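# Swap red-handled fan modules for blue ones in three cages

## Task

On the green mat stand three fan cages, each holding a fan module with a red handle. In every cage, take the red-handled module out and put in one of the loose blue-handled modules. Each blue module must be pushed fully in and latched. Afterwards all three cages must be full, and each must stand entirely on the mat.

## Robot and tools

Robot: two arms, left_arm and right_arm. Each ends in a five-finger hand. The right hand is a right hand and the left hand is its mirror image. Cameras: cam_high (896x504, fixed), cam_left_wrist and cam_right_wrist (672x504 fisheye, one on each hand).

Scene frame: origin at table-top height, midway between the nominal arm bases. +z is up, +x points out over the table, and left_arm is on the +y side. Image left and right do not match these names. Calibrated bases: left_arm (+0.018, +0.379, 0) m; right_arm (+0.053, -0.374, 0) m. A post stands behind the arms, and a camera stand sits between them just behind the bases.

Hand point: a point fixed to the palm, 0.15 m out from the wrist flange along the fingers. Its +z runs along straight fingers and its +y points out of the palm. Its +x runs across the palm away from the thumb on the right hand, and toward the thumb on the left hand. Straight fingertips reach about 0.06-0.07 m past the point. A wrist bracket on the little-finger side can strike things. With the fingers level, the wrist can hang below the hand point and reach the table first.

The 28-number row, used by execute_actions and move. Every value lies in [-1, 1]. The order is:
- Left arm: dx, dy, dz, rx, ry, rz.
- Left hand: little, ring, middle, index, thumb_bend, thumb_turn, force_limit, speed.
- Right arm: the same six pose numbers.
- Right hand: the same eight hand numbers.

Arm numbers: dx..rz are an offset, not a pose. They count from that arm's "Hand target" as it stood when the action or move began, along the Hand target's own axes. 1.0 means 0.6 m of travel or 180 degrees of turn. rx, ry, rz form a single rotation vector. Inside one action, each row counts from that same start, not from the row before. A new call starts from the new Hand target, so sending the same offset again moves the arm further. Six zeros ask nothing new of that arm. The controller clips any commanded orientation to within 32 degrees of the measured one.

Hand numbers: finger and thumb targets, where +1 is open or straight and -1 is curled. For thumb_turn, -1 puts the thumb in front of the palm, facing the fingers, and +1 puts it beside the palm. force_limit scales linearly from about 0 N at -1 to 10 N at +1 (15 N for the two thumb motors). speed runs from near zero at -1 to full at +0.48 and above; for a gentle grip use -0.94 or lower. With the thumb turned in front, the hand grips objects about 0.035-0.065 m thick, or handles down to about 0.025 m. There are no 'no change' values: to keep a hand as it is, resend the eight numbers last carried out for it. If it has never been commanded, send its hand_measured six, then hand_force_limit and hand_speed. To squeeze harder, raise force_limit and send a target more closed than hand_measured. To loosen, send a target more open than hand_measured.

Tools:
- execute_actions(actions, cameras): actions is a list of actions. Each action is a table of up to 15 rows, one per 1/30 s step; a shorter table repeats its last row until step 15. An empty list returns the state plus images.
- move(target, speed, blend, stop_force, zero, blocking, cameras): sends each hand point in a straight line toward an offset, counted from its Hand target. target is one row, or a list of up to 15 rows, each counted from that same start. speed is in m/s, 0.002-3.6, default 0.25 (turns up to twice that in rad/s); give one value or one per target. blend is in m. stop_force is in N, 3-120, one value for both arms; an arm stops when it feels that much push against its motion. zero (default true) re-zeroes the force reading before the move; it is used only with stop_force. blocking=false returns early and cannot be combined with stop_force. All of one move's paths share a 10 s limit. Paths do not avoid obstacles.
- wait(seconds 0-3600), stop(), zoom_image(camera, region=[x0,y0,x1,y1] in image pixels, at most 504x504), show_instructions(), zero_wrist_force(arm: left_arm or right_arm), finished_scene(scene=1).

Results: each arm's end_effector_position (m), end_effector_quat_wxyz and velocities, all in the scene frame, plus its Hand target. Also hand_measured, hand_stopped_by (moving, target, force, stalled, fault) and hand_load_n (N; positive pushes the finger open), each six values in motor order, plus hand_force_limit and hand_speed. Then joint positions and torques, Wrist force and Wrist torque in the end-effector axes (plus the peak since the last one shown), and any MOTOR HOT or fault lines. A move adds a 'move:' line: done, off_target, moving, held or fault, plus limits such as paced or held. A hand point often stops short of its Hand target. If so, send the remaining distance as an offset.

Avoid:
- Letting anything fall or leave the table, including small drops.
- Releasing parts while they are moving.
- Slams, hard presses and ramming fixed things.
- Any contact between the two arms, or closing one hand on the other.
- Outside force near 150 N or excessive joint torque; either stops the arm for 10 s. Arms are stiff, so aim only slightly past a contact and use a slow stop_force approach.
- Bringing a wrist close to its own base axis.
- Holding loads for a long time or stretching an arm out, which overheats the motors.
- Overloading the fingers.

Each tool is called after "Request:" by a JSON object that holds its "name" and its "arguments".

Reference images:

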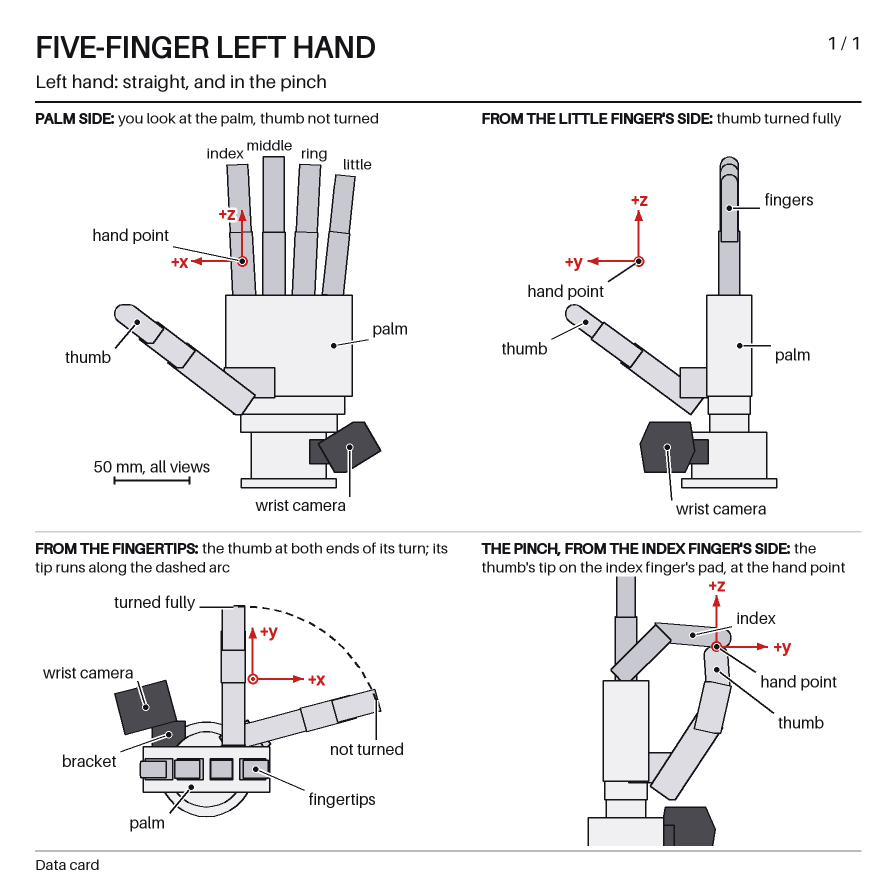

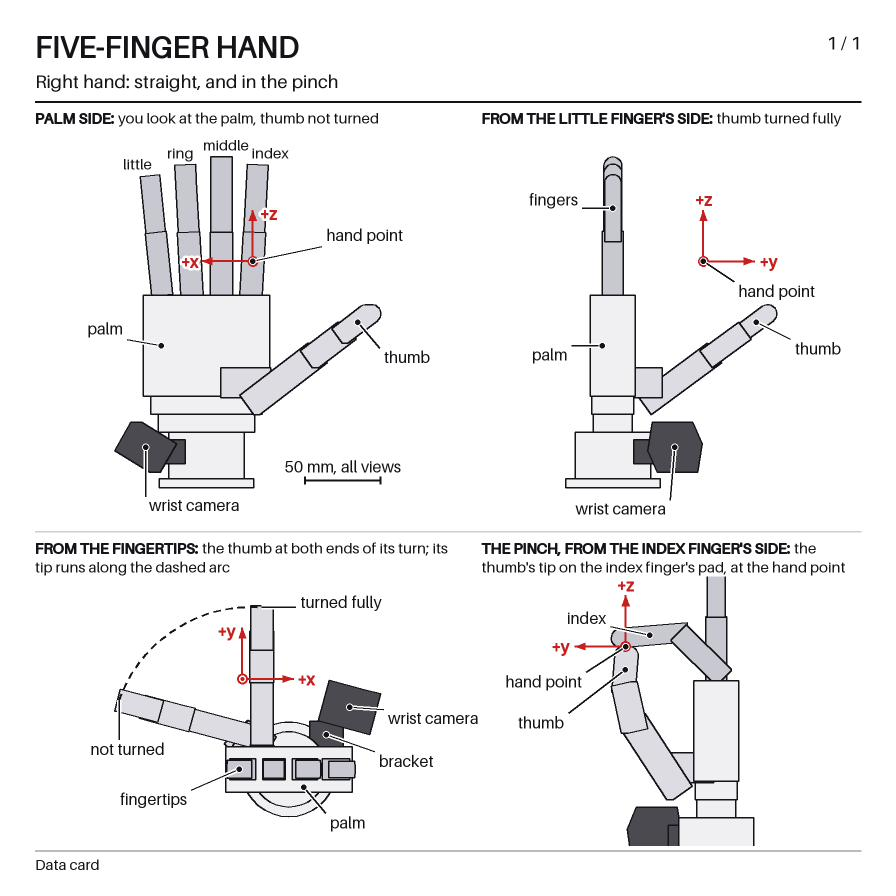

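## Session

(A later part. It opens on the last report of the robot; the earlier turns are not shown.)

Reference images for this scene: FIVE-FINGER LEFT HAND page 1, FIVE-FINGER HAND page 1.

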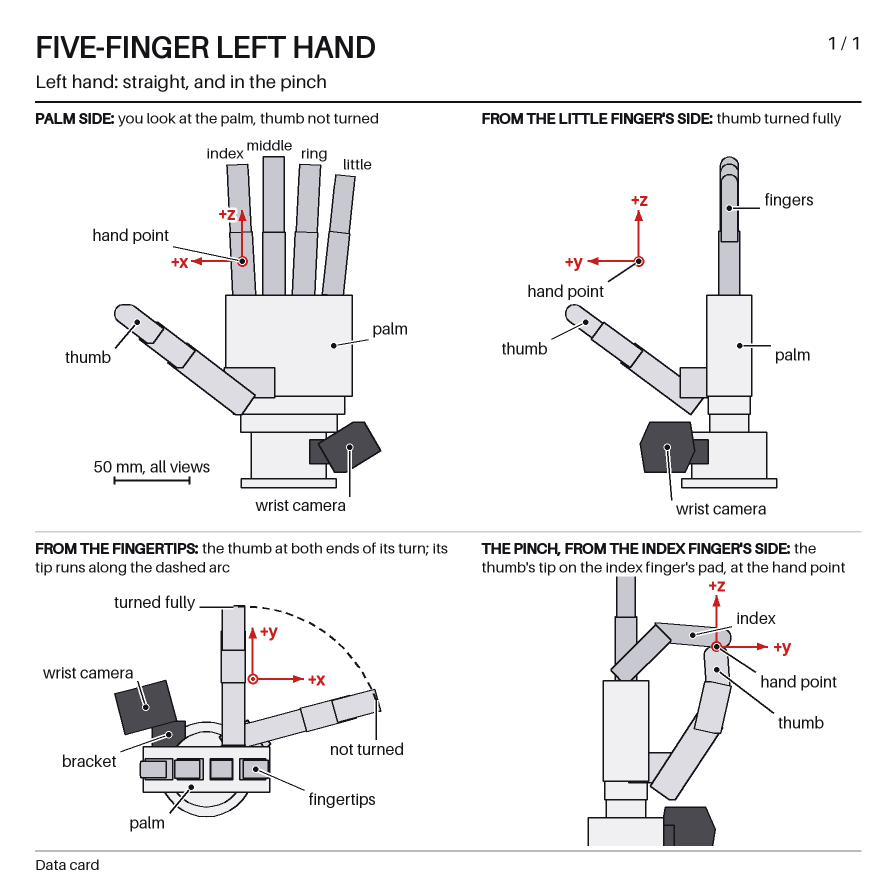

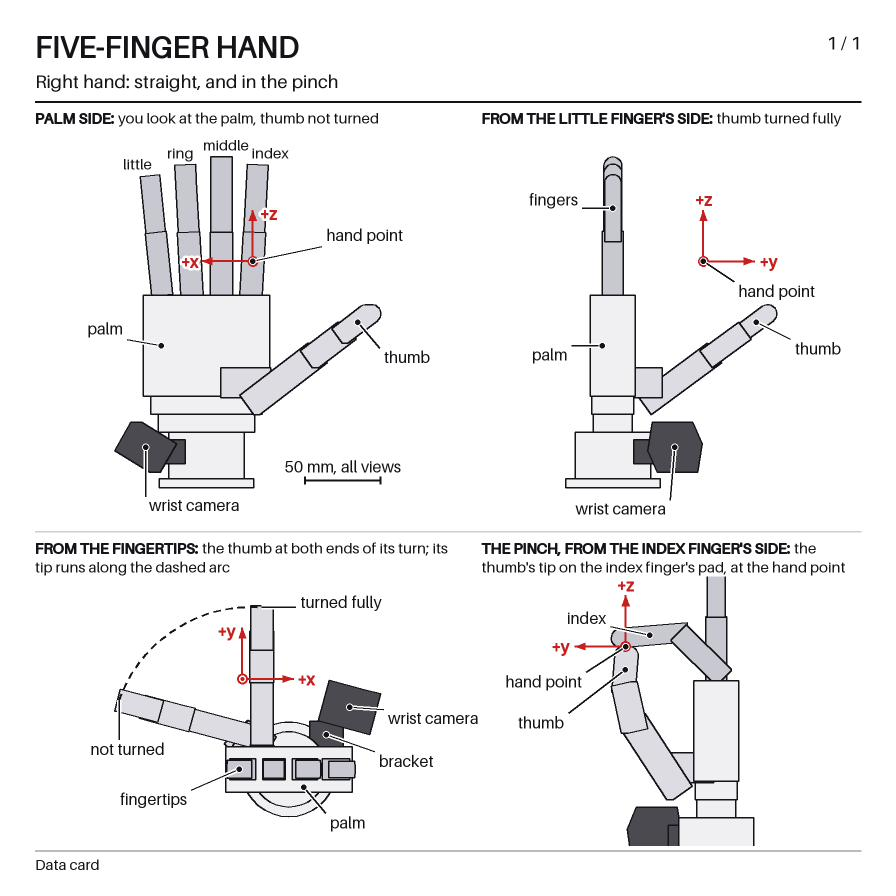

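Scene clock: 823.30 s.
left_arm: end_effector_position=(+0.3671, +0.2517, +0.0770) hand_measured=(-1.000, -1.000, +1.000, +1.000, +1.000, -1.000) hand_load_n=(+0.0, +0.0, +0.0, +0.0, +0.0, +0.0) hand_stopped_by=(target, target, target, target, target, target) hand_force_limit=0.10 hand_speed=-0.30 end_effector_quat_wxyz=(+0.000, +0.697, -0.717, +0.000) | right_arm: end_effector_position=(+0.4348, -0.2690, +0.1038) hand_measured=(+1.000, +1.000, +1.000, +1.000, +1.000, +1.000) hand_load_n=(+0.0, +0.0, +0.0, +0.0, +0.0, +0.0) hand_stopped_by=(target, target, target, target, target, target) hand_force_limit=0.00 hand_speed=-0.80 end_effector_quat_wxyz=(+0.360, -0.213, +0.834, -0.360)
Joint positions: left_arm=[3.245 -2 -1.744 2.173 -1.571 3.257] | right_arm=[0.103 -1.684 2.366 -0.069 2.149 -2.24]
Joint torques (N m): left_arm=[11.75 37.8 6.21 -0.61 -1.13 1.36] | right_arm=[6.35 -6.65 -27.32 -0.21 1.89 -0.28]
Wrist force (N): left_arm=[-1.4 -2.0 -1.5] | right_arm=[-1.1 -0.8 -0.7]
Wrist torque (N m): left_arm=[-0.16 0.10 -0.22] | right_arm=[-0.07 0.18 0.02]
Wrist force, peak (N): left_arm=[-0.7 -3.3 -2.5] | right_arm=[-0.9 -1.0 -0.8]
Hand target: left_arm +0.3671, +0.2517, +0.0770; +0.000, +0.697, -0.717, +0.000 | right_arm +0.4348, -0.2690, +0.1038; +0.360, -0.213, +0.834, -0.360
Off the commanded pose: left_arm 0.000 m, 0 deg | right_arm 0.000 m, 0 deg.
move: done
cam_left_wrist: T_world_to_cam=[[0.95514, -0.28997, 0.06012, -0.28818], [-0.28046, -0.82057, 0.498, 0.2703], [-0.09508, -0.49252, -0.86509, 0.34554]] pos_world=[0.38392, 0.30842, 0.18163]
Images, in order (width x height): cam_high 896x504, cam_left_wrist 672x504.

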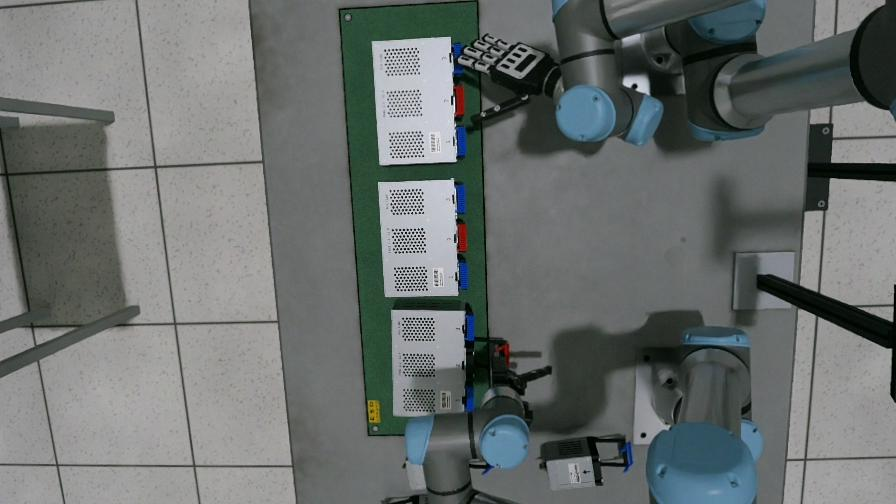

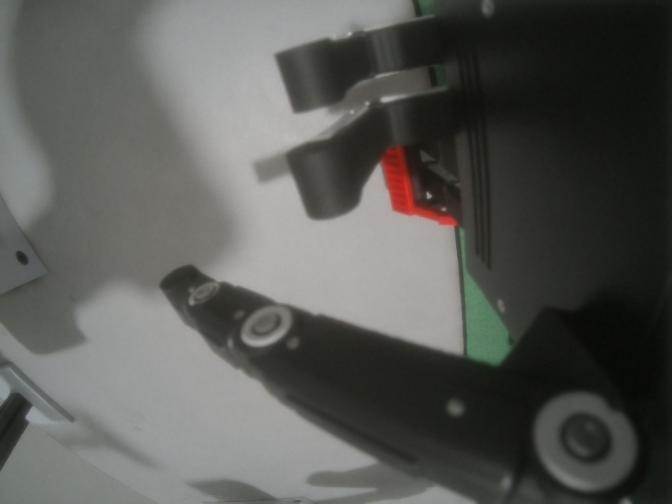

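Request:
{"name": "move", "arguments": {"target": [0, 0.075, 0, 0, 0, 0, -1, -1, 1, 1, 1, -1, 0.1, -0.3, 0,0,0,0,0,0, 1,1,1,1,1,1,0,-0.8], "speed": 0.035, "stop_force": 20, "cameras": ["cam_left_wrist", "cam_high"]}}

Request:
{"name": "zoom_image", "arguments": {"camera": "cam_high", "region": [370, 290, 580, 450]}}

Scene clock: 869.10 s.
left_arm: end_effector_position=(+0.3221, +0.2530, +0.0770) hand_measured=(-1.000, -1.000, +1.000, +1.000, +1.000, -1.000) hand_load_n=(+0.0, +0.5, +0.0, +0.0, +0.0, +0.0) hand_stopped_by=(target, target, target, target, target, target) hand_force_limit=0.10 hand_speed=-0.30 end_effector_quat_wxyz=(+0.000, +0.697, -0.717, +0.000) | right_arm: end_effector_position=(+0.4348, -0.2690, +0.1038) hand_measured=(+1.000, +1.000, +1.000, +1.000, +1.000, +1.000) hand_load_n=(+0.0, +0.0, -0.5, +0.0, +0.0, -0.5) hand_stopped_by=(target, target, target, target, target, target) hand_force_limit=0.00 hand_speed=-0.80 end_effector_quat_wxyz=(+0.360, -0.213, +0.834, -0.360)
Joint positions: left_arm=[3.26 -1.908 -1.881 2.219 -1.571 3.271] | right_arm=[0.103 -1.684 2.366 -0.069 2.149 -2.24]
Joint torques (N m): left_arm=[11.99 33.55 5.73 -0.37 1.62 1.43] | right_arm=[6.89 -5.81 -26.33 -0.25 2.07 -0.29]
Wrist force (N): left_arm=[-1.6 -1.7 -1.2] | right_arm=[-1.0 -0.8 -0.6]
Wrist torque (N m): left_arm=[-0.21 0.13 -0.21] | right_arm=[-0.06 0.18 0.02]
Wrist force, peak (N): left_arm=[-1.4 -3.0 -2.0] | right_arm=[-0.9 -1.2 -0.8]
Hand target: left_arm +0.3221, +0.2530, +0.0770; +0.000, +0.697, -0.717, +0.000 | right_arm +0.4348, -0.2690, +0.1038; +0.360, -0.213, +0.834, -0.360
Off the commanded pose: left_arm 0.000 m, 0 deg | right_arm 0.000 m, 0 deg.
move: done
cam_left_wrist: T_world_to_cam=[[0.95514, -0.28997, 0.06012, -0.24482], [-0.28046, -0.82057, 0.498, 0.25875], [-0.09508, -0.49252, -0.86509, 0.3419]] pos_world=[0.33892, 0.30972, 0.18163]
Images, in order (width x height): cam_high 896x504, cam_left_wrist 672x504.

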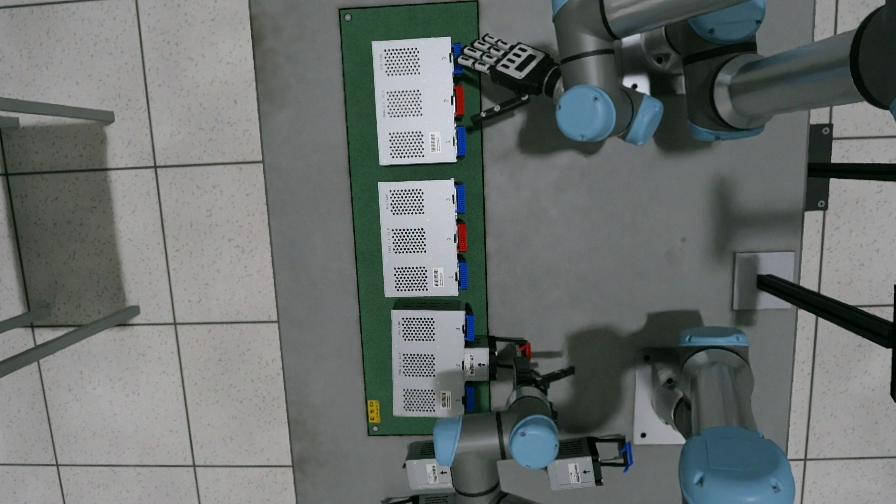

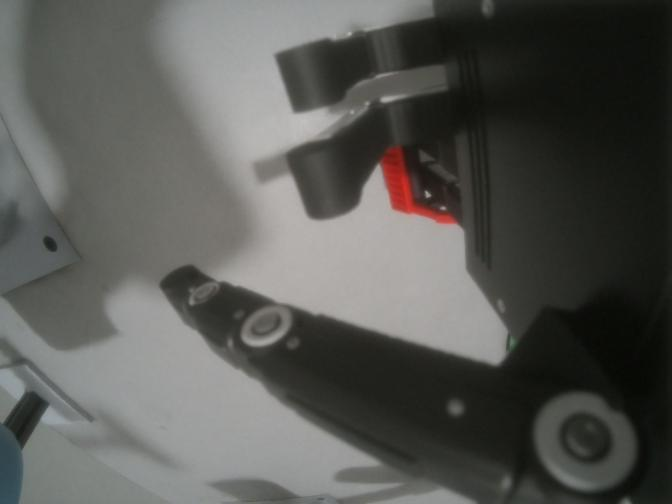

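Scaled by 2.400 from the camera's image (finer frame: 1280x720).

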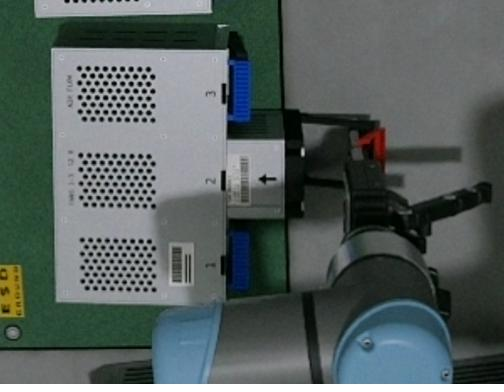

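Request:
{"name": "execute_actions", "arguments": {"actions": [], "cameras": ["all"]}}

Scene clock: 896.53 s.
left_arm: end_effector_position=(+0.3221, +0.2530, +0.0770) hand_measured=(-1.000, -1.000, +1.000, +1.000, +1.000, -1.000) hand_load_n=(+0.0, +0.5, +0.0, +0.0, +0.0, +0.0) hand_stopped_by=(target, target, target, target, target, target) hand_force_limit=0.10 hand_speed=-0.30 end_effector_quat_wxyz=(+0.000, +0.697, -0.717, +0.000) | right_arm: end_effector_position=(+0.4348, -0.2690, +0.1038) hand_measured=(+1.000, +1.000, +1.000, +1.000, +1.000, +1.000) hand_load_n=(+0.0, +0.0, +0.0, +0.0, +0.0, -0.5) hand_stopped_by=(target, target, target, target, target, target) hand_force_limit=0.00 hand_speed=-0.80 end_effector_quat_wxyz=(+0.360, -0.213, +0.834, -0.360)
Joint positions: left_arm=[3.26 -1.908 -1.881 2.219 -1.571 3.271] | right_arm=[0.103 -1.684 2.366 -0.069 2.149 -2.24]
Joint velocities: within noise
Joint torques (N m): left_arm=[11.55 33.74 5.51 -0.43 1.69 1.35] | right_arm=[7.37 -7.16 -27.4 -0.23 2.01 -0.35]
Wrist force (N): left_arm=[-1.4 -1.2 -1.5] | right_arm=[-1.0 -0.8 -0.8]
Wrist torque (N m): left_arm=[-0.13 0.09 -0.22] | right_arm=[-0.06 0.17 0.03]
Wrist force, peak (N): left_arm=[-1.5 -1.8 -1.5] | right_arm=[-1.0 -1.0 -0.7]
Hand target: left_arm +0.3221, +0.2530, +0.0770; +0.000, +0.697, -0.717, +0.000 | right_arm +0.4348, -0.2690, +0.1038; +0.360, -0.213, +0.834, -0.360
Off the commanded pose: left_arm 0.000 m, 0 deg | right_arm 0.000 m, 0 deg.
camera_calibration:
cam_left_wrist: T_world_to_cam=[[0.95514, -0.28997, 0.06012, -0.24482], [-0.28046, -0.82057, 0.498, 0.25875], [-0.09508, -0.49252, -0.86509, 0.3419]] pos_world=[0.33892, 0.30972, 0.18163]
cam_right_wrist: T_world_to_cam=[[-0.27587, 0.45931, -0.84435, 0.33086], [0.14241, 0.88828, 0.43667, 0.13303], [0.95059, 0.00022, -0.31046, -0.26182]] pos_world=[0.32121, -0.27008, 0.13999]

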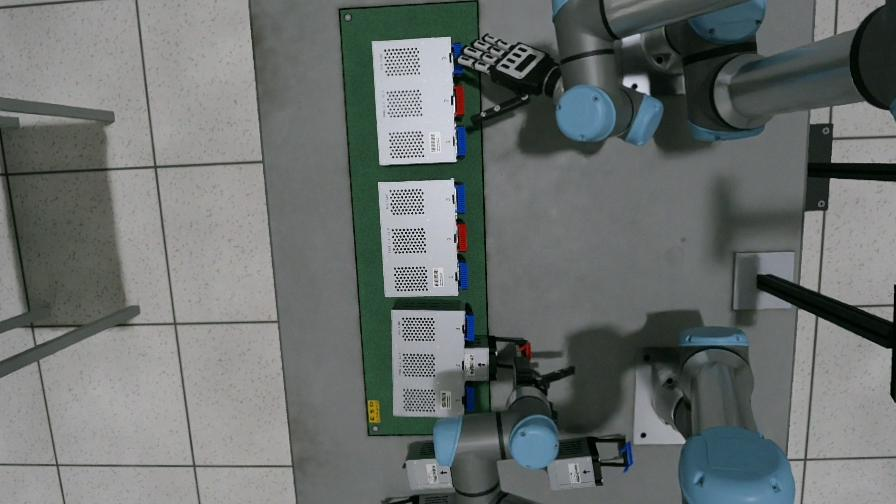

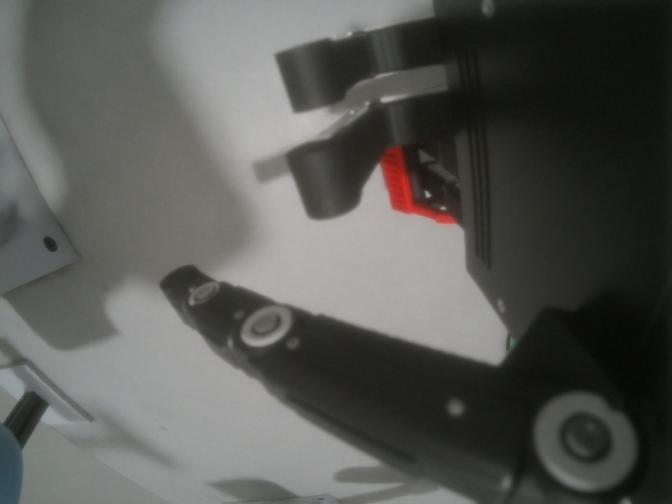

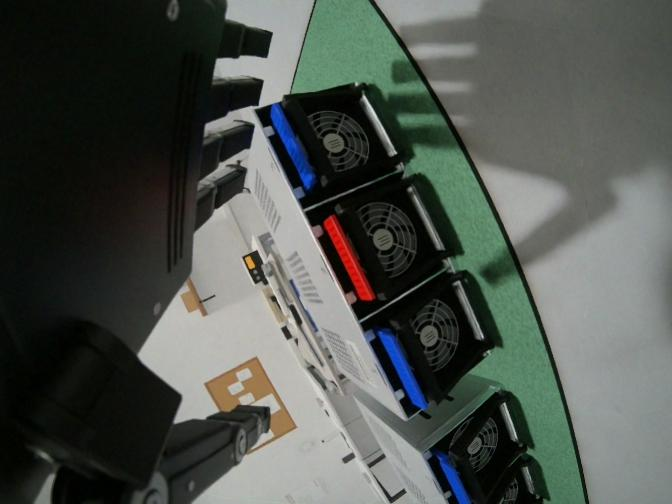

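Request:
{"name": "move", "arguments": {"target": [0,0.0317,0,0,0,0,-1,-1,1,1,1,-1,0.1,-0.3,0,0,0,0,0,0,1,1,1,1,1,1,0,-0.8], "speed": 0.04, "stop_force": 20, "cameras": ["cam_high","cam_left_wrist","cam_right_wrist"]}}

Scene clock: 907.90 s.
left_arm: end_effector_position=(+0.3031, +0.2536, +0.0770) hand_measured=(-1.000, -1.000, +1.000, +1.000, +1.000, -1.000) hand_load_n=(+0.0, +0.0, +0.0, +0.0, +0.0, +0.0) hand_stopped_by=(target, target, target, target, target, target) hand_force_limit=0.10 hand_speed=-0.30 end_effector_quat_wxyz=(+0.000, +0.697, -0.717, +0.000) | right_arm: end_effector_position=(+0.4348, -0.2690, +0.1038) hand_measured=(+1.000, +1.000, +1.000, +1.000, +1.000, +1.000) hand_load_n=(-0.5, +0.0, +0.0, +0.0, +0.0, +0.0) hand_stopped_by=(target, target, target, target, target, target) hand_force_limit=0.00 hand_speed=-0.80 end_effector_quat_wxyz=(+0.360, -0.213, +0.834, -0.360)
Joint positions: left_arm=[3.267 -1.869 -1.937 2.236 -1.571 3.279] | right_arm=[0.103 -1.684 2.366 -0.069 2.149 -2.24]
Joint torques (N m): left_arm=[12.12 31.84 5.46 -0.45 1.55 1.4] | right_arm=[9.14 -6.5 -26.94 -0.08 1.91 -0.32]
Wrist force (N): left_arm=[-1.4 -1.1 -1.9] | right_arm=[-1.0 -0.8 -0.8]
Wrist torque (N m): left_arm=[-0.12 0.08 -0.23] | right_arm=[-0.06 0.18 0.02]
Wrist force, peak (N): left_arm=[-1.6 -1.0 -2.4] | right_arm=[-1.0 -0.8 -1.0]
Hand target: left_arm +0.3031, +0.2536, +0.0770; +0.000, +0.697, -0.717, +0.000 | right_arm +0.4348, -0.2690, +0.1038; +0.360, -0.213, +0.834, -0.360
Off the commanded pose: left_arm 0.000 m, 0 deg | right_arm 0.000 m, 0 deg.
move: done
cam_left_wrist: T_world_to_cam=[[0.95515, -0.28996, 0.0601, -0.22654], [-0.28044, -0.82058, 0.498, 0.25382], [-0.09508, -0.49252, -0.86509, 0.34034]] pos_world=[0.31992, 0.31022, 0.18163]
cam_right_wrist: T_world_to_cam=[[-0.27587, 0.45931, -0.84435, 0.33086], [0.14241, 0.88828, 0.43667, 0.13303], [0.95059, 0.00022, -0.31046, -0.26182]] pos_world=[0.32121, -0.27008, 0.13999]

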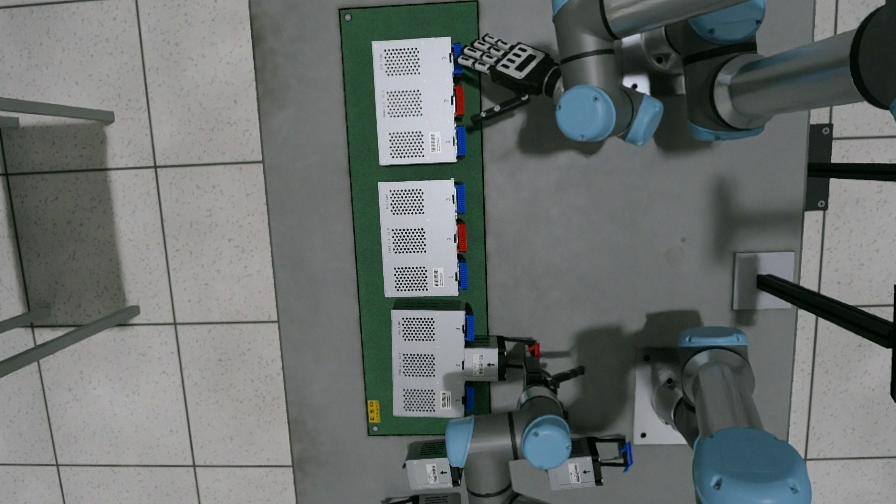

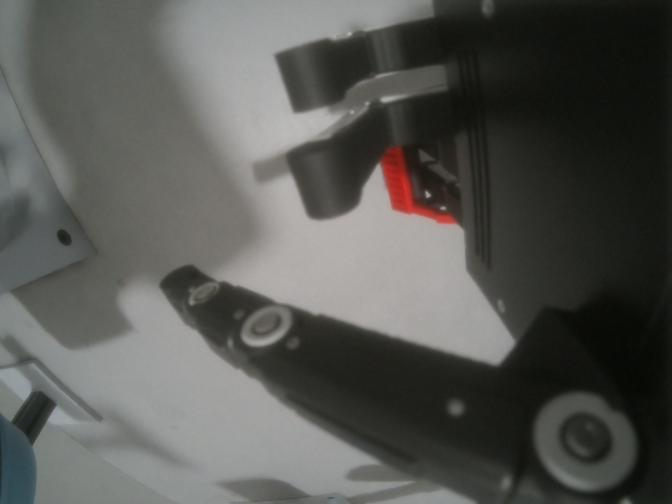

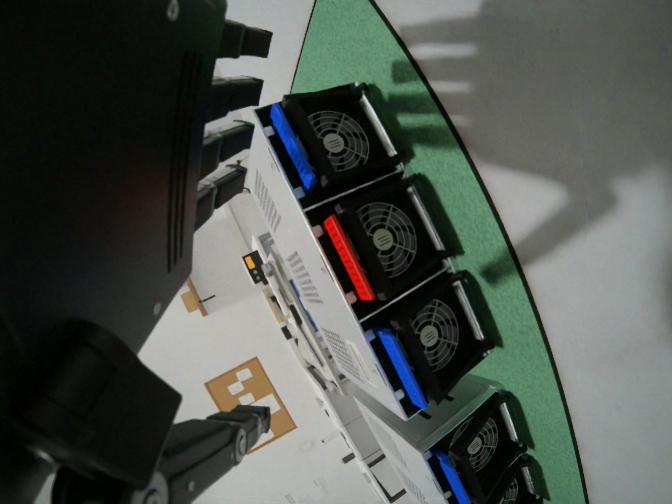

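Request:
{"name": "zoom_image", "arguments": {"camera": "cam_high", "region": [380, 290, 660, 504]}}

Scaled by 1.800 from the camera's image (finer frame: 1280x720).

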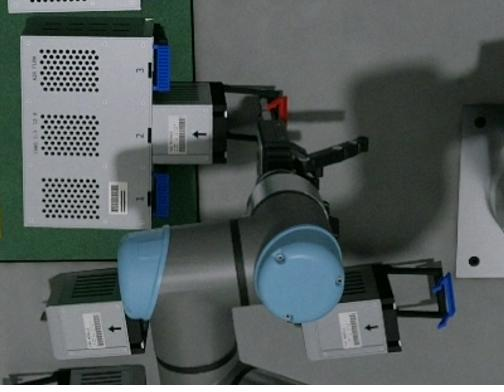

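Request:
{"name": "move", "arguments": {"target": [0,0.02,0,0,0,0,-1,-1,1,1,1,-1,0.1,-0.3,0,0,0,0,0,0,1,1,1,1,1,1,0,-0.8], "speed": 0.04, "stop_force": 20, "cameras": ["cam_high"]}}

Request:
{"name": "zoom_image", "arguments": {"camera": "cam_high", "region": [400, 290, 600, 430]}}

Scene clock: 940.90 s.
left_arm: end_effector_position=(+0.2911, +0.2540, +0.0770) hand_measured=(-1.000, -1.000, +1.000, +1.000, +1.000, -1.000) hand_load_n=(+0.0, +0.0, +0.0, +0.0, +0.0, +0.0) hand_stopped_by=(target, target, target, target, target, target) hand_force_limit=0.10 hand_speed=-0.30 end_effector_quat_wxyz=(+0.000, +0.697, -0.717, +0.000) | right_arm: end_effector_position=(+0.4348, -0.2690, +0.1038) hand_measured=(+1.000, +1.000, +1.000, +1.000, +1.000, +1.000) hand_load_n=(+0.0, +0.0, +0.0, +0.0, -0.5, +0.0) hand_stopped_by=(target, target, target, target, target, target) hand_force_limit=0.00 hand_speed=-0.80 end_effector_quat_wxyz=(+0.360, -0.213, +0.834, -0.360)
Joint positions: left_arm=[3.272 -1.844 -1.972 2.246 -1.571 3.284] | right_arm=[0.103 -1.684 2.366 -0.069 2.149 -2.24]
Joint torques (N m): left_arm=[12.08 30.37 5.38 -0.29 -0.26 1.44] | right_arm=[8.58 -5.99 -27.67 -0.02 1.8 -0.09]
Wrist force (N): left_arm=[-1.5 -0.9 -2.3] | right_arm=[-1.0 -0.6 -0.7]
Wrist torque (N m): left_arm=[-0.10 0.10 -0.23] | right_arm=[-0.04 0.17 0.02]
Wrist force, peak (N): left_arm=[-1.8 -0.9 -2.5] | right_arm=[-1.2 -1.0 -0.8]
Hand target: left_arm +0.2911, +0.2540, +0.0770; +0.000, +0.697, -0.717, +0.000 | right_arm +0.4348, -0.2690, +0.1038; +0.360, -0.213, +0.834, -0.360
Off the commanded pose: left_arm 0.000 m, 0 deg | right_arm 0.000 m, 0 deg.
move: done

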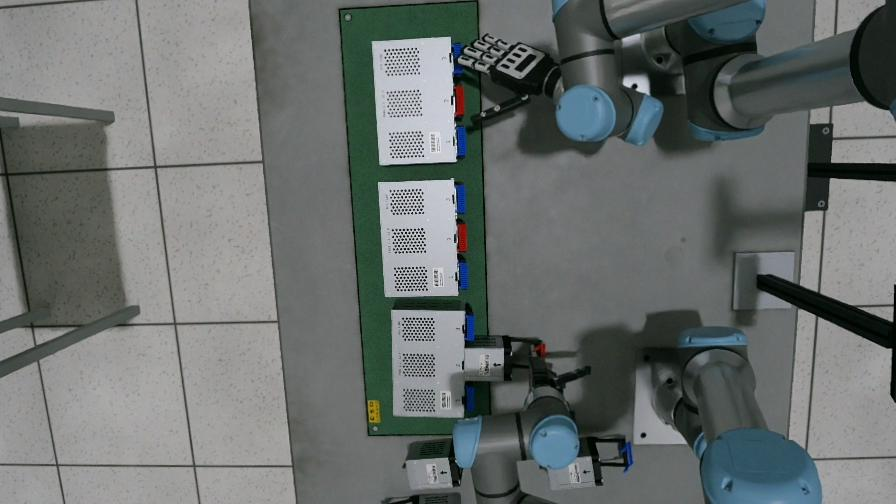

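Scaled by 2.520 from the camera's image (finer frame: 1280x720).

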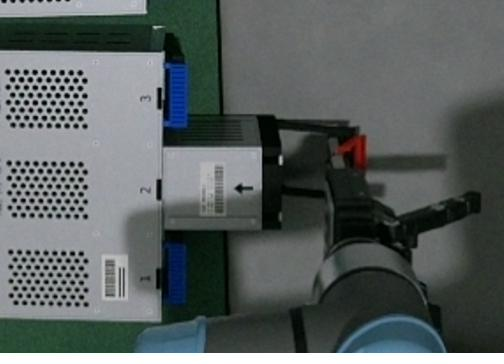

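Request:
{"name": "move", "arguments": {"target": [0,0,-0.19,0,0,0,-1,-1,1,1,1,-1,0.1,-0.3,0,0,0,0,0,0,1,1,1,1,1,1,0,-0.8], "speed": 0.08, "cameras": ["cam_high"]}}

Request:
{"name": "zoom_image", "arguments": {"camera": "cam_high", "region": [400, 290, 600, 430]}}

Scene clock: 980.47 s.
left_arm: end_effector_position=(+0.2910, +0.2539, +0.1908) hand_measured=(-1.000, -1.000, +1.000, +1.000, +1.000, -1.000) hand_load_n=(+0.0, +0.0, +0.0, +0.0, +0.0, +0.0) hand_stopped_by=(target, target, target, target, target, target) hand_force_limit=0.10 hand_speed=-0.30 end_effector_quat_wxyz=(+0.000, +0.697, -0.717, +0.000) | right_arm: end_effector_position=(+0.4348, -0.2690, +0.1038) hand_measured=(+1.000, +1.000, +1.000, +1.000, +1.000, +1.000) hand_load_n=(+0.0, +0.0, +0.0, +0.0, +0.0, +0.0) hand_stopped_by=(target, target, target, target, target, target) hand_force_limit=0.00 hand_speed=-0.80 end_effector_quat_wxyz=(+0.360, -0.213, +0.834, -0.360)
Joint positions: left_arm=[3.272 -1.702 -1.813 1.945 -1.57 3.284] | right_arm=[0.103 -1.684 2.366 -0.069 2.149 -2.24]
Joint torques (N m): left_arm=[11.53 28.53 24.72 -4.71 -1.17 1.37] | right_arm=[7.53 -6.96 -27.16 -0.09 2.01 -0.17]
Wrist force (N): left_arm=[-2.0 1.5 -1.3] | right_arm=[-0.8 -0.7 -0.6]
Wrist torque (N m): left_arm=[0.00 0.19 -0.32] | right_arm=[-0.06 0.13 0.04]
Wrist force, peak (N): left_arm=[-2.7 2.0 -1.3] | right_arm=[-1.0 -1.0 -0.9]
Hand target: left_arm +0.2910, +0.2540, +0.1910; +0.000, +0.697, -0.717, +0.000 | right_arm +0.4348, -0.2690, +0.1038; +0.360, -0.213, +0.834, -0.360
Off the commanded pose: left_arm 0.000 m, 0 deg | right_arm 0.000 m, 0 deg.
move: done

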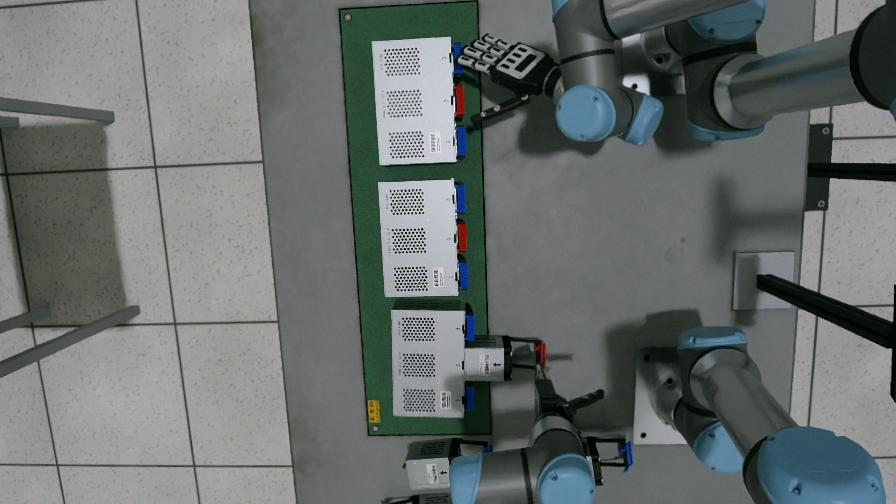

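Scaled by 2.520 from the camera's image (finer frame: 1280x720).

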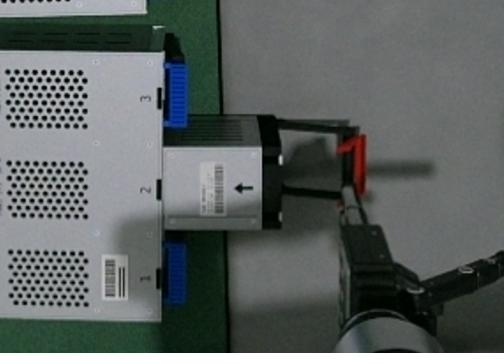

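Request:
{"name": "move", "arguments": {"target": [0,-0.1,-0.1,0,0,-0.5,0.6,0.6,0.6,0.6,1,-1,0.1,0,0,0,0,0,0,0,1,1,1,1,1,1,0,-0.8], "speed": 0.3, "cameras": []}}

Scene clock: 1014.50 s.
left_arm: end_effector_position=(+0.3510, +0.2522, +0.2510) hand_measured=(+0.600, +0.600, +0.600, +0.600, +1.000, -1.000) hand_load_n=(+0.0, +0.0, +0.0, +0.0, +0.0, +0.5) hand_stopped_by=(target, target, target, target, target, target) hand_force_limit=0.10 hand_speed=0.00 end_effector_quat_wxyz=(+0.000, +1.000, -0.015, +0.000) | right_arm: end_effector_position=(+0.4348, -0.2690, +0.1038) hand_measured=(+1.000, +1.000, +1.000, +1.000, +1.000, +1.000) hand_load_n=(+0.0, +0.0, +0.0, +0.0, +0.0, +0.0) hand_stopped_by=(target, target, target, target, target, target) hand_force_limit=0.00 hand_speed=-0.80 end_effector_quat_wxyz=(+0.360, -0.213, +0.834, -0.360)
Joint positions: left_arm=[3.389 -1.567 -1.798 1.794 -1.57 1.83] | right_arm=[0.103 -1.684 2.366 -0.069 2.149 -2.24]
Joint torques (N m): left_arm=[-10.32 23.82 25.68 -4.95 -1.33 -1.45] | right_arm=[8.36 -6.86 -27.81 0.02 1.99 -0.14]
Wrist force (N): left_arm=[-1.6 1.8 -1.8] | right_arm=[-0.8 -0.7 -0.6]
Wrist torque (N m): left_arm=[0.03 0.08 -0.15] | right_arm=[-0.06 0.14 0.04]
Wrist force, peak (N): left_arm=[-1.9 2.1 -1.8] | right_arm=[-1.1 -1.0 -0.8]
Hand target: left_arm +0.3510, +0.2522, +0.2510; +0.000, +1.000, -0.015, +0.000 | right_arm +0.4348, -0.2690, +0.1038; +0.360, -0.213, +0.834, -0.360
Off the commanded pose: left_arm 0.000 m, 0 deg | right_arm 0.000 m, 0 deg.
move: done

Request:
{"name": "move", "arguments": {"target": [0.1167,0,0.05,0.2928,0,0,0.6,0.6,0.6,0.6,1,-1,0.1,0,0,0,0,0,0,0,1,1,1,1,1,1,0,-0.8], "speed": 0.25, "cameras": ["cam_high","cam_left_wrist"]}}

Scene clock: 1020.67 s.
left_arm: end_effector_position=(+0.4210, +0.2502, +0.2210) hand_measured=(+0.600, +0.600, +0.600, +0.600, +1.000, -1.000) hand_load_n=(+0.0, +0.0, +0.0, +0.0, +0.0, +0.0) hand_stopped_by=(target, target, target, target, target, target) hand_force_limit=0.10 hand_speed=0.00 end_effector_quat_wxyz=(-0.444, +0.896, -0.013, +0.007) | right_arm: end_effector_position=(+0.4348, -0.2690, +0.1038) hand_measured=(+1.000, +1.000, +1.000, +1.000, +1.000, +1.000) hand_load_n=(+0.0, +0.0, +0.0, +0.0, +0.0, +0.0) hand_stopped_by=(target, target, target, target, target, target) hand_force_limit=0.00 hand_speed=-0.80 end_effector_quat_wxyz=(+0.360, -0.213, +0.834, -0.360)
Joint positions: left_arm=[2.779 -2.02 -1.558 1.584 -2.414 1.027] | right_arm=[0.103 -1.684 2.366 -0.069 2.149 -2.24]
Joint torques (N m): left_arm=[-11.22 30.08 23.8 -5.02 -2.08 -1.62] | right_arm=[8.37 -7.19 -26.67 0.06 1.92 0]
Wrist force (N): left_arm=[-1.4 1.9 -1.4] | right_arm=[-0.8 -0.9 -0.8]
Wrist torque (N m): left_arm=[0.40 0.13 -0.06] | right_arm=[-0.07 0.14 0.03]
Wrist force, peak (N): left_arm=[-2.0 2.0 -1.6] | right_arm=[-1.1 -0.9 -1.0]
Hand target: left_arm +0.4210, +0.2502, +0.2210; -0.444, +0.896, -0.013, +0.007 | right_arm +0.4348, -0.2690, +0.1038; +0.360, -0.213, +0.834, -0.360
Off the commanded pose: left_arm 0.000 m, 0 deg | right_arm 0.000 m, 0 deg.
move: done
cam_left_wrist: T_world_to_cam=[[0.27716, 0.52873, 0.80226, -0.43219], [0.81192, -0.57536, 0.0987, -0.22058], [0.51378, 0.62402, -0.58876, -0.12221]] pos_world=[0.36167, 0.17787, 0.29655]

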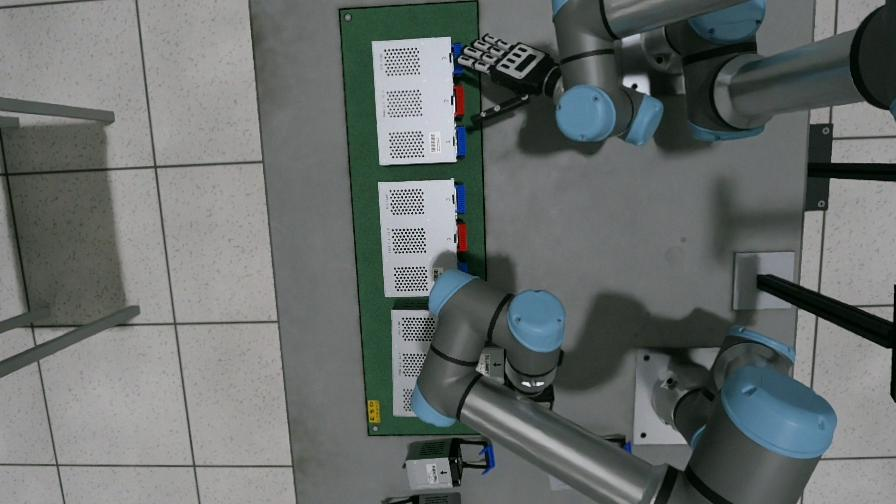

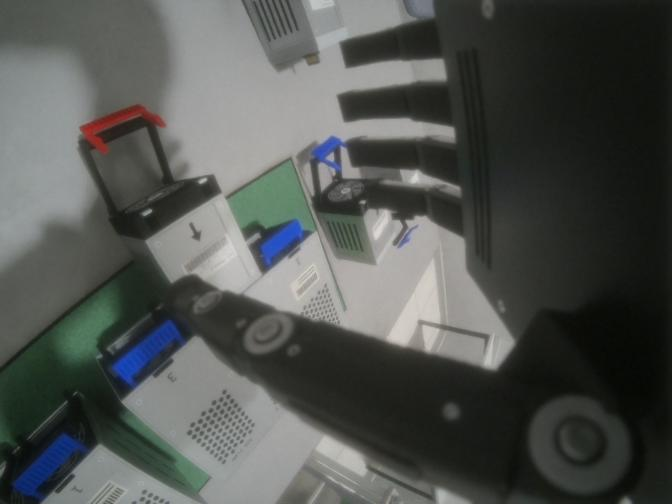

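Request:
{"name": "zoom_image", "arguments": {"camera": "cam_left_wrist", "region": [60, 80, 340, 360]}}

Scaled by 1.800 from the camera's image (finer frame: 960x720).

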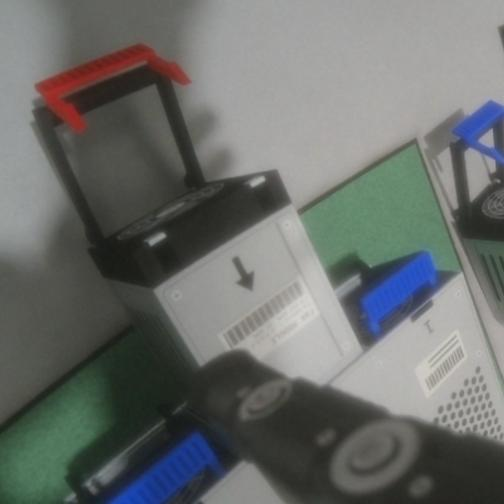

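Request:
{"name": "move", "arguments": {"target": [0.061,0.1138,0.1145,0,0,0,0.6,0.6,0.6,0.6,1,-1,0.1,0,0,0,0,0,0,0,1,1,1,1,1,1,0,-0.8], "speed": 0.15, "cameras": ["cam_left_wrist"]}}

Scene clock: 1055.97 s.
left_arm: end_effector_position=(+0.4579, +0.2624, +0.1253) hand_measured=(+0.600, +0.600, +0.600, +0.600, +1.000, -1.000) hand_load_n=(+0.0, +0.0, +0.0, +0.0, +0.0, +0.0) hand_stopped_by=(target, target, target, target, target, target) hand_force_limit=0.10 hand_speed=0.00 end_effector_quat_wxyz=(-0.444, +0.896, -0.013, +0.007) | right_arm: end_effector_position=(+0.4348, -0.2690, +0.1038) hand_measured=(+1.000, +1.000, +1.000, +1.000, +1.000, +1.000) hand_load_n=(+0.0, +0.0, +0.0, +0.0, +0.0, -0.5) hand_stopped_by=(target, target, target, target, target, target) hand_force_limit=0.00 hand_speed=-0.80 end_effector_quat_wxyz=(+0.360, -0.213, +0.834, -0.360)
Joint positions: left_arm=[2.831 -2.179 -1.567 1.807 -2.434 1.101] | right_arm=[0.103 -1.684 2.366 -0.069 2.149 -2.24]
Joint torques (N m): left_arm=[12.7 31.81 21.93 -0.3 -2.35 1.29] | right_arm=[8.54 -7.8 -27.4 0.06 2.04 0.17]
Wrist force (N): left_arm=[-1.3 1.5 -1.3] | right_arm=[-0.9 -1.0 -0.8]
Wrist torque (N m): left_arm=[0.34 0.12 -0.20] | right_arm=[-0.09 0.16 0.02]
Wrist force, peak (N): left_arm=[-1.6 1.9 -1.3] | right_arm=[-1.2 -1.1 -0.5]
Hand target: left_arm +0.4580, +0.2624, +0.1251; -0.444, +0.896, -0.013, +0.007 | right_arm +0.4348, -0.2690, +0.1038; +0.360, -0.213, +0.834, -0.360
Off the commanded pose: left_arm 0.000 m, 0 deg | right_arm 0.000 m, 0 deg.
move: done
cam_left_wrist: T_world_to_cam=[[0.2771, 0.52854, 0.80241, -0.37201], [0.81199, -0.57529, 0.09853, -0.23415], [0.5137, 0.62425, -0.58858, -0.20529]] pos_world=[0.39867, 0.19007, 0.20075]

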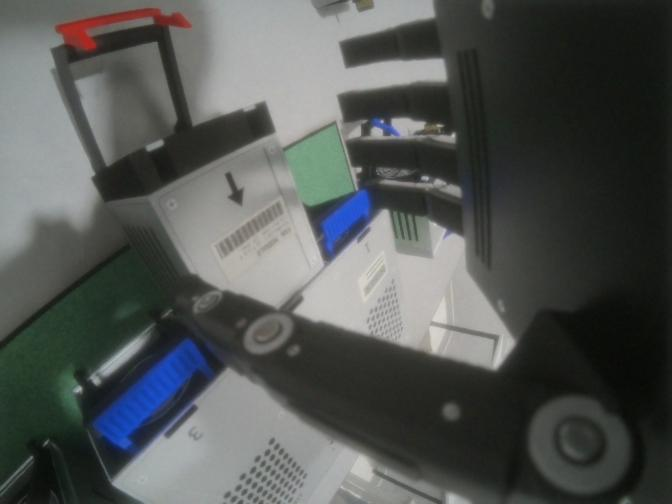

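Request:
{"name": "zoom_image", "arguments": {"camera": "cam_left_wrist", "region": [80, 80, 360, 360]}}

Scaled by 1.800 from the camera's image (finer frame: 960x720).

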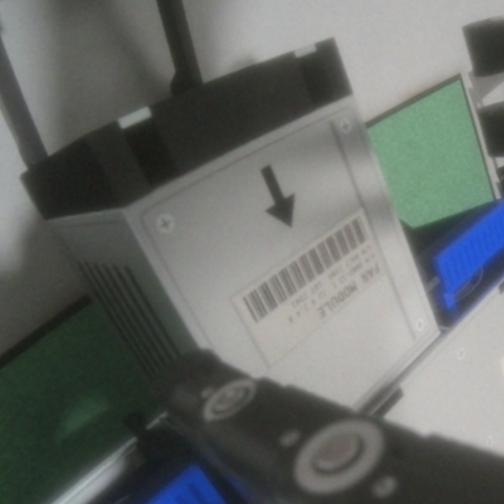

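Request:
{"name": "move", "arguments": {"target": [0,0.0769,0.0586,0,0,0,0.6,0.6,0.6,0.6,1,-1,0.1,0,0,0,0,0,0,0,1,1,1,1,1,1,0,-0.8], "speed": 0.05, "stop_force": 8, "cameras": ["cam_left_wrist"]}}

Scene clock: 1086.03 s.
left_arm: end_effector_position=(+0.4580, +0.2624, +0.0671) hand_measured=(+0.600, +0.600, +0.600, +0.600, +1.000, -1.000) hand_load_n=(-0.5, +0.0, +0.0, +0.0, +0.0, +0.0) hand_stopped_by=(target, target, target, target, target, target) hand_force_limit=0.10 hand_speed=0.00 end_effector_quat_wxyz=(-0.444, +0.896, -0.013, +0.007) | right_arm: end_effector_position=(+0.4348, -0.2690, +0.1038) hand_measured=(+1.000, +1.000, +1.000, +1.000, +1.000, +1.000) hand_load_n=(+0.0, +0.0, +0.0, -0.5, +0.0, -0.5) hand_stopped_by=(target, target, target, target, target, target) hand_force_limit=0.00 hand_speed=-0.80 end_effector_quat_wxyz=(+0.360, -0.213, +0.834, -0.360)
Joint positions: left_arm=[2.831 -2.264 -1.6 1.925 -2.434 1.101] | right_arm=[0.103 -1.684 2.366 -0.069 2.149 -2.24]
Joint torques (N m): left_arm=[8.9 33.22 5.54 -0.16 -0.17 1.36] | right_arm=[8.5 -6.16 -27.35 0.25 1.99 0.11]
Wrist force (N): left_arm=[-1.1 1.7 -1.0] | right_arm=[-1.0 -0.7 -0.8]
Wrist torque (N m): left_arm=[0.37 0.12 -0.20] | right_arm=[-0.04 0.17 0.02]
Wrist force, peak (N): left_arm=[-1.2 2.1 -1.2] | right_arm=[-1.2 -1.1 -0.8]
Hand target: left_arm +0.4580, +0.2624, +0.0671; -0.444, +0.896, -0.013, +0.007 | right_arm +0.4348, -0.2690, +0.1038; +0.360, -0.213, +0.834, -0.360
Off the commanded pose: left_arm 0.000 m, 0 deg | right_arm 0.000 m, 0 deg.
move: done
cam_left_wrist: T_world_to_cam=[[0.27714, 0.52859, 0.80236, -0.32536], [0.812, -0.57529, 0.09853, -0.2285], [0.51367, 0.62421, -0.58865, -0.23957]] pos_world=[0.39877, 0.19007, 0.14255]

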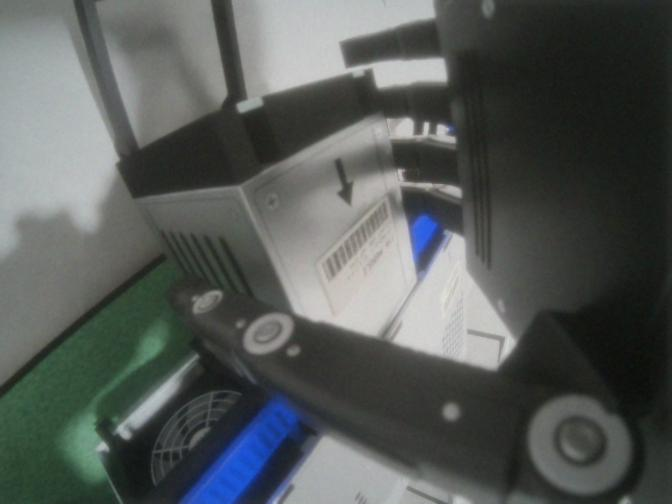

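Request:
{"name": "execute_actions", "arguments": {"actions": [[[0,0,0,0,0,0,0.6,0.6,0.2,0.2,0.4,-1,-0.5,-0.9,0,0,0,0,0,0,1,1,1,1,1,1,0,-0.8]],[[0,0,0,0,0,0,0.6,0.6,0.2,0.2,0.4,-1,-0.5,-0.9,0,0,0,0,0,0,1,1,1,1,1,1,0,-0.8]]], "cameras": ["cam_left_wrist"]}}

Scene clock: 1104.87 s.
left_arm: end_effector_position=(+0.4580, +0.2624, +0.0671) hand_measured=(+0.600, +0.600, +0.294, +0.304, +0.802, -1.000) hand_load_n=(+0.0, +0.0, +2.0, +1.0, +4.0, +0.0) hand_stopped_by=(target, target, force, force, force, target) hand_force_limit=-0.50 hand_speed=-0.90 end_effector_quat_wxyz=(-0.444, +0.896, -0.013, +0.007) | right_arm: end_effector_position=(+0.4348, -0.2690, +0.1038) hand_measured=(+1.000, +1.000, +1.000, +1.000, +1.000, +1.000) hand_load_n=(+0.0, +0.0, +0.0, +0.0, -0.5, +0.0) hand_stopped_by=(target, target, target, target, target, target) hand_force_limit=0.00 hand_speed=-0.80 end_effector_quat_wxyz=(+0.360, -0.213, +0.834, -0.360)
Joint positions: left_arm=[2.831 -2.264 -1.6 1.925 -2.435 1.101] | right_arm=[0.103 -1.684 2.366 -0.069 2.149 -2.24]
Joint torques (N m): left_arm=[7.07 34.35 10.01 -0.21 0.31 1.25] | right_arm=[7.9 -6.56 -27.08 0.24 1.95 0.16]
Wrist force (N): left_arm=[-0.9 3.2 -1.1] | right_arm=[-0.8 -0.7 -1.0]
Wrist torque (N m): left_arm=[0.51 0.00 -0.19] | right_arm=[-0.04 0.16 0.03]
Wrist force, peak (N): left_arm=[-4.7 -4.4 1.5] | right_arm=[-1.1 -0.9 -1.0]
Hand target: left_arm +0.4580, +0.2624, +0.0671; -0.444, +0.896, -0.013, +0.007 | right_arm +0.4348, -0.2690, +0.1038; +0.360, -0.213, +0.834, -0.360
Off the commanded pose: left_arm 0.000 m, 0 deg | right_arm 0.000 m, 0 deg.
cam_left_wrist: T_world_to_cam=[[0.27716, 0.5285, 0.80242, -0.32536], [0.81197, -0.57534, 0.09847, -0.22847], [0.5137, 0.62425, -0.58858, -0.2396]] pos_world=[0.39877, 0.19007, 0.14255]

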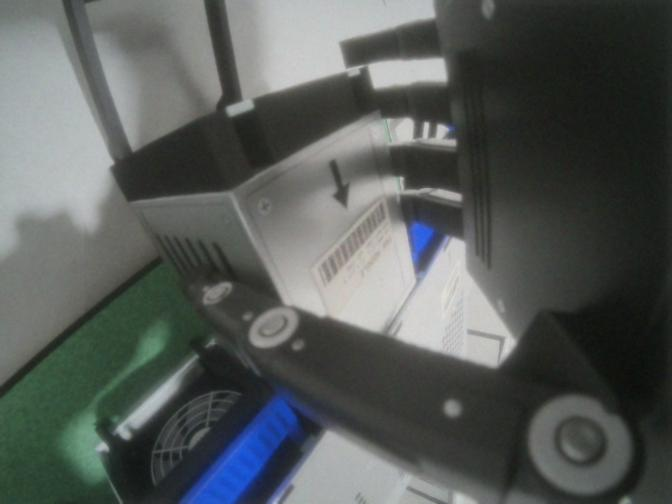

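Request:
{"name": "execute_actions", "arguments": {"actions": [[[0,0,0,0,0,0,0.6,0.6,0.1,0.1,0.3,-1,0.2,-0.9,0,0,0,0,0,0,1,1,1,1,1,1,0,-0.8]]], "cameras": []}}

Scene clock: 1113.60 s.
left_arm: end_effector_position=(+0.4580, +0.2624, +0.0671) hand_measured=(+0.600, +0.600, +0.278, +0.288, +0.784, -1.000) hand_load_n=(+0.0, +0.0, +8.0, +7.0, +9.0, +0.0) hand_stopped_by=(target, target, force, force, force, target) hand_force_limit=0.20 hand_speed=-0.90 end_effector_quat_wxyz=(-0.444, +0.896, -0.013, +0.007) | right_arm: end_effector_position=(+0.4348, -0.2690, +0.1038) hand_measured=(+1.000, +1.000, +1.000, +1.000, +1.000, +1.000) hand_load_n=(+0.0, +0.0, +0.0, +0.0, +0.0, +0.0) hand_stopped_by=(target, target, target, target, target, target) hand_force_limit=0.00 hand_speed=-0.80 end_effector_quat_wxyz=(+0.360, -0.213, +0.834, -0.360)
Joint positions: left_arm=[2.831 -2.264 -1.6 1.925 -2.434 1.101] | right_arm=[0.103 -1.684 2.366 -0.069 2.149 -2.24]
Joint torques (N m): left_arm=[-10.43 39.76 21.2 -1.14 0.44 -0.81] | right_arm=[8.86 -7.47 -27.04 0.24 1.93 0.33]
Wrist force (N): left_arm=[-5.2 -1.8 2.3] | right_arm=[-1.0 -0.9 -0.9]
Wrist torque (N m): left_arm=[0.19 0.20 -0.22] | right_arm=[-0.06 0.18 0.02]
Wrist force, peak (N): left_arm=[-6.5 -4.3 3.3] | right_arm=[-1.2 -0.8 -0.9]
Hand target: left_arm +0.4580, +0.2624, +0.0671; -0.444, +0.896, -0.013, +0.007 | right_arm +0.4348, -0.2690, +0.1038; +0.360, -0.213, +0.834, -0.360
Off the commanded pose: left_arm 0.000 m, 0 deg | right_arm 0.000 m, 0 deg.


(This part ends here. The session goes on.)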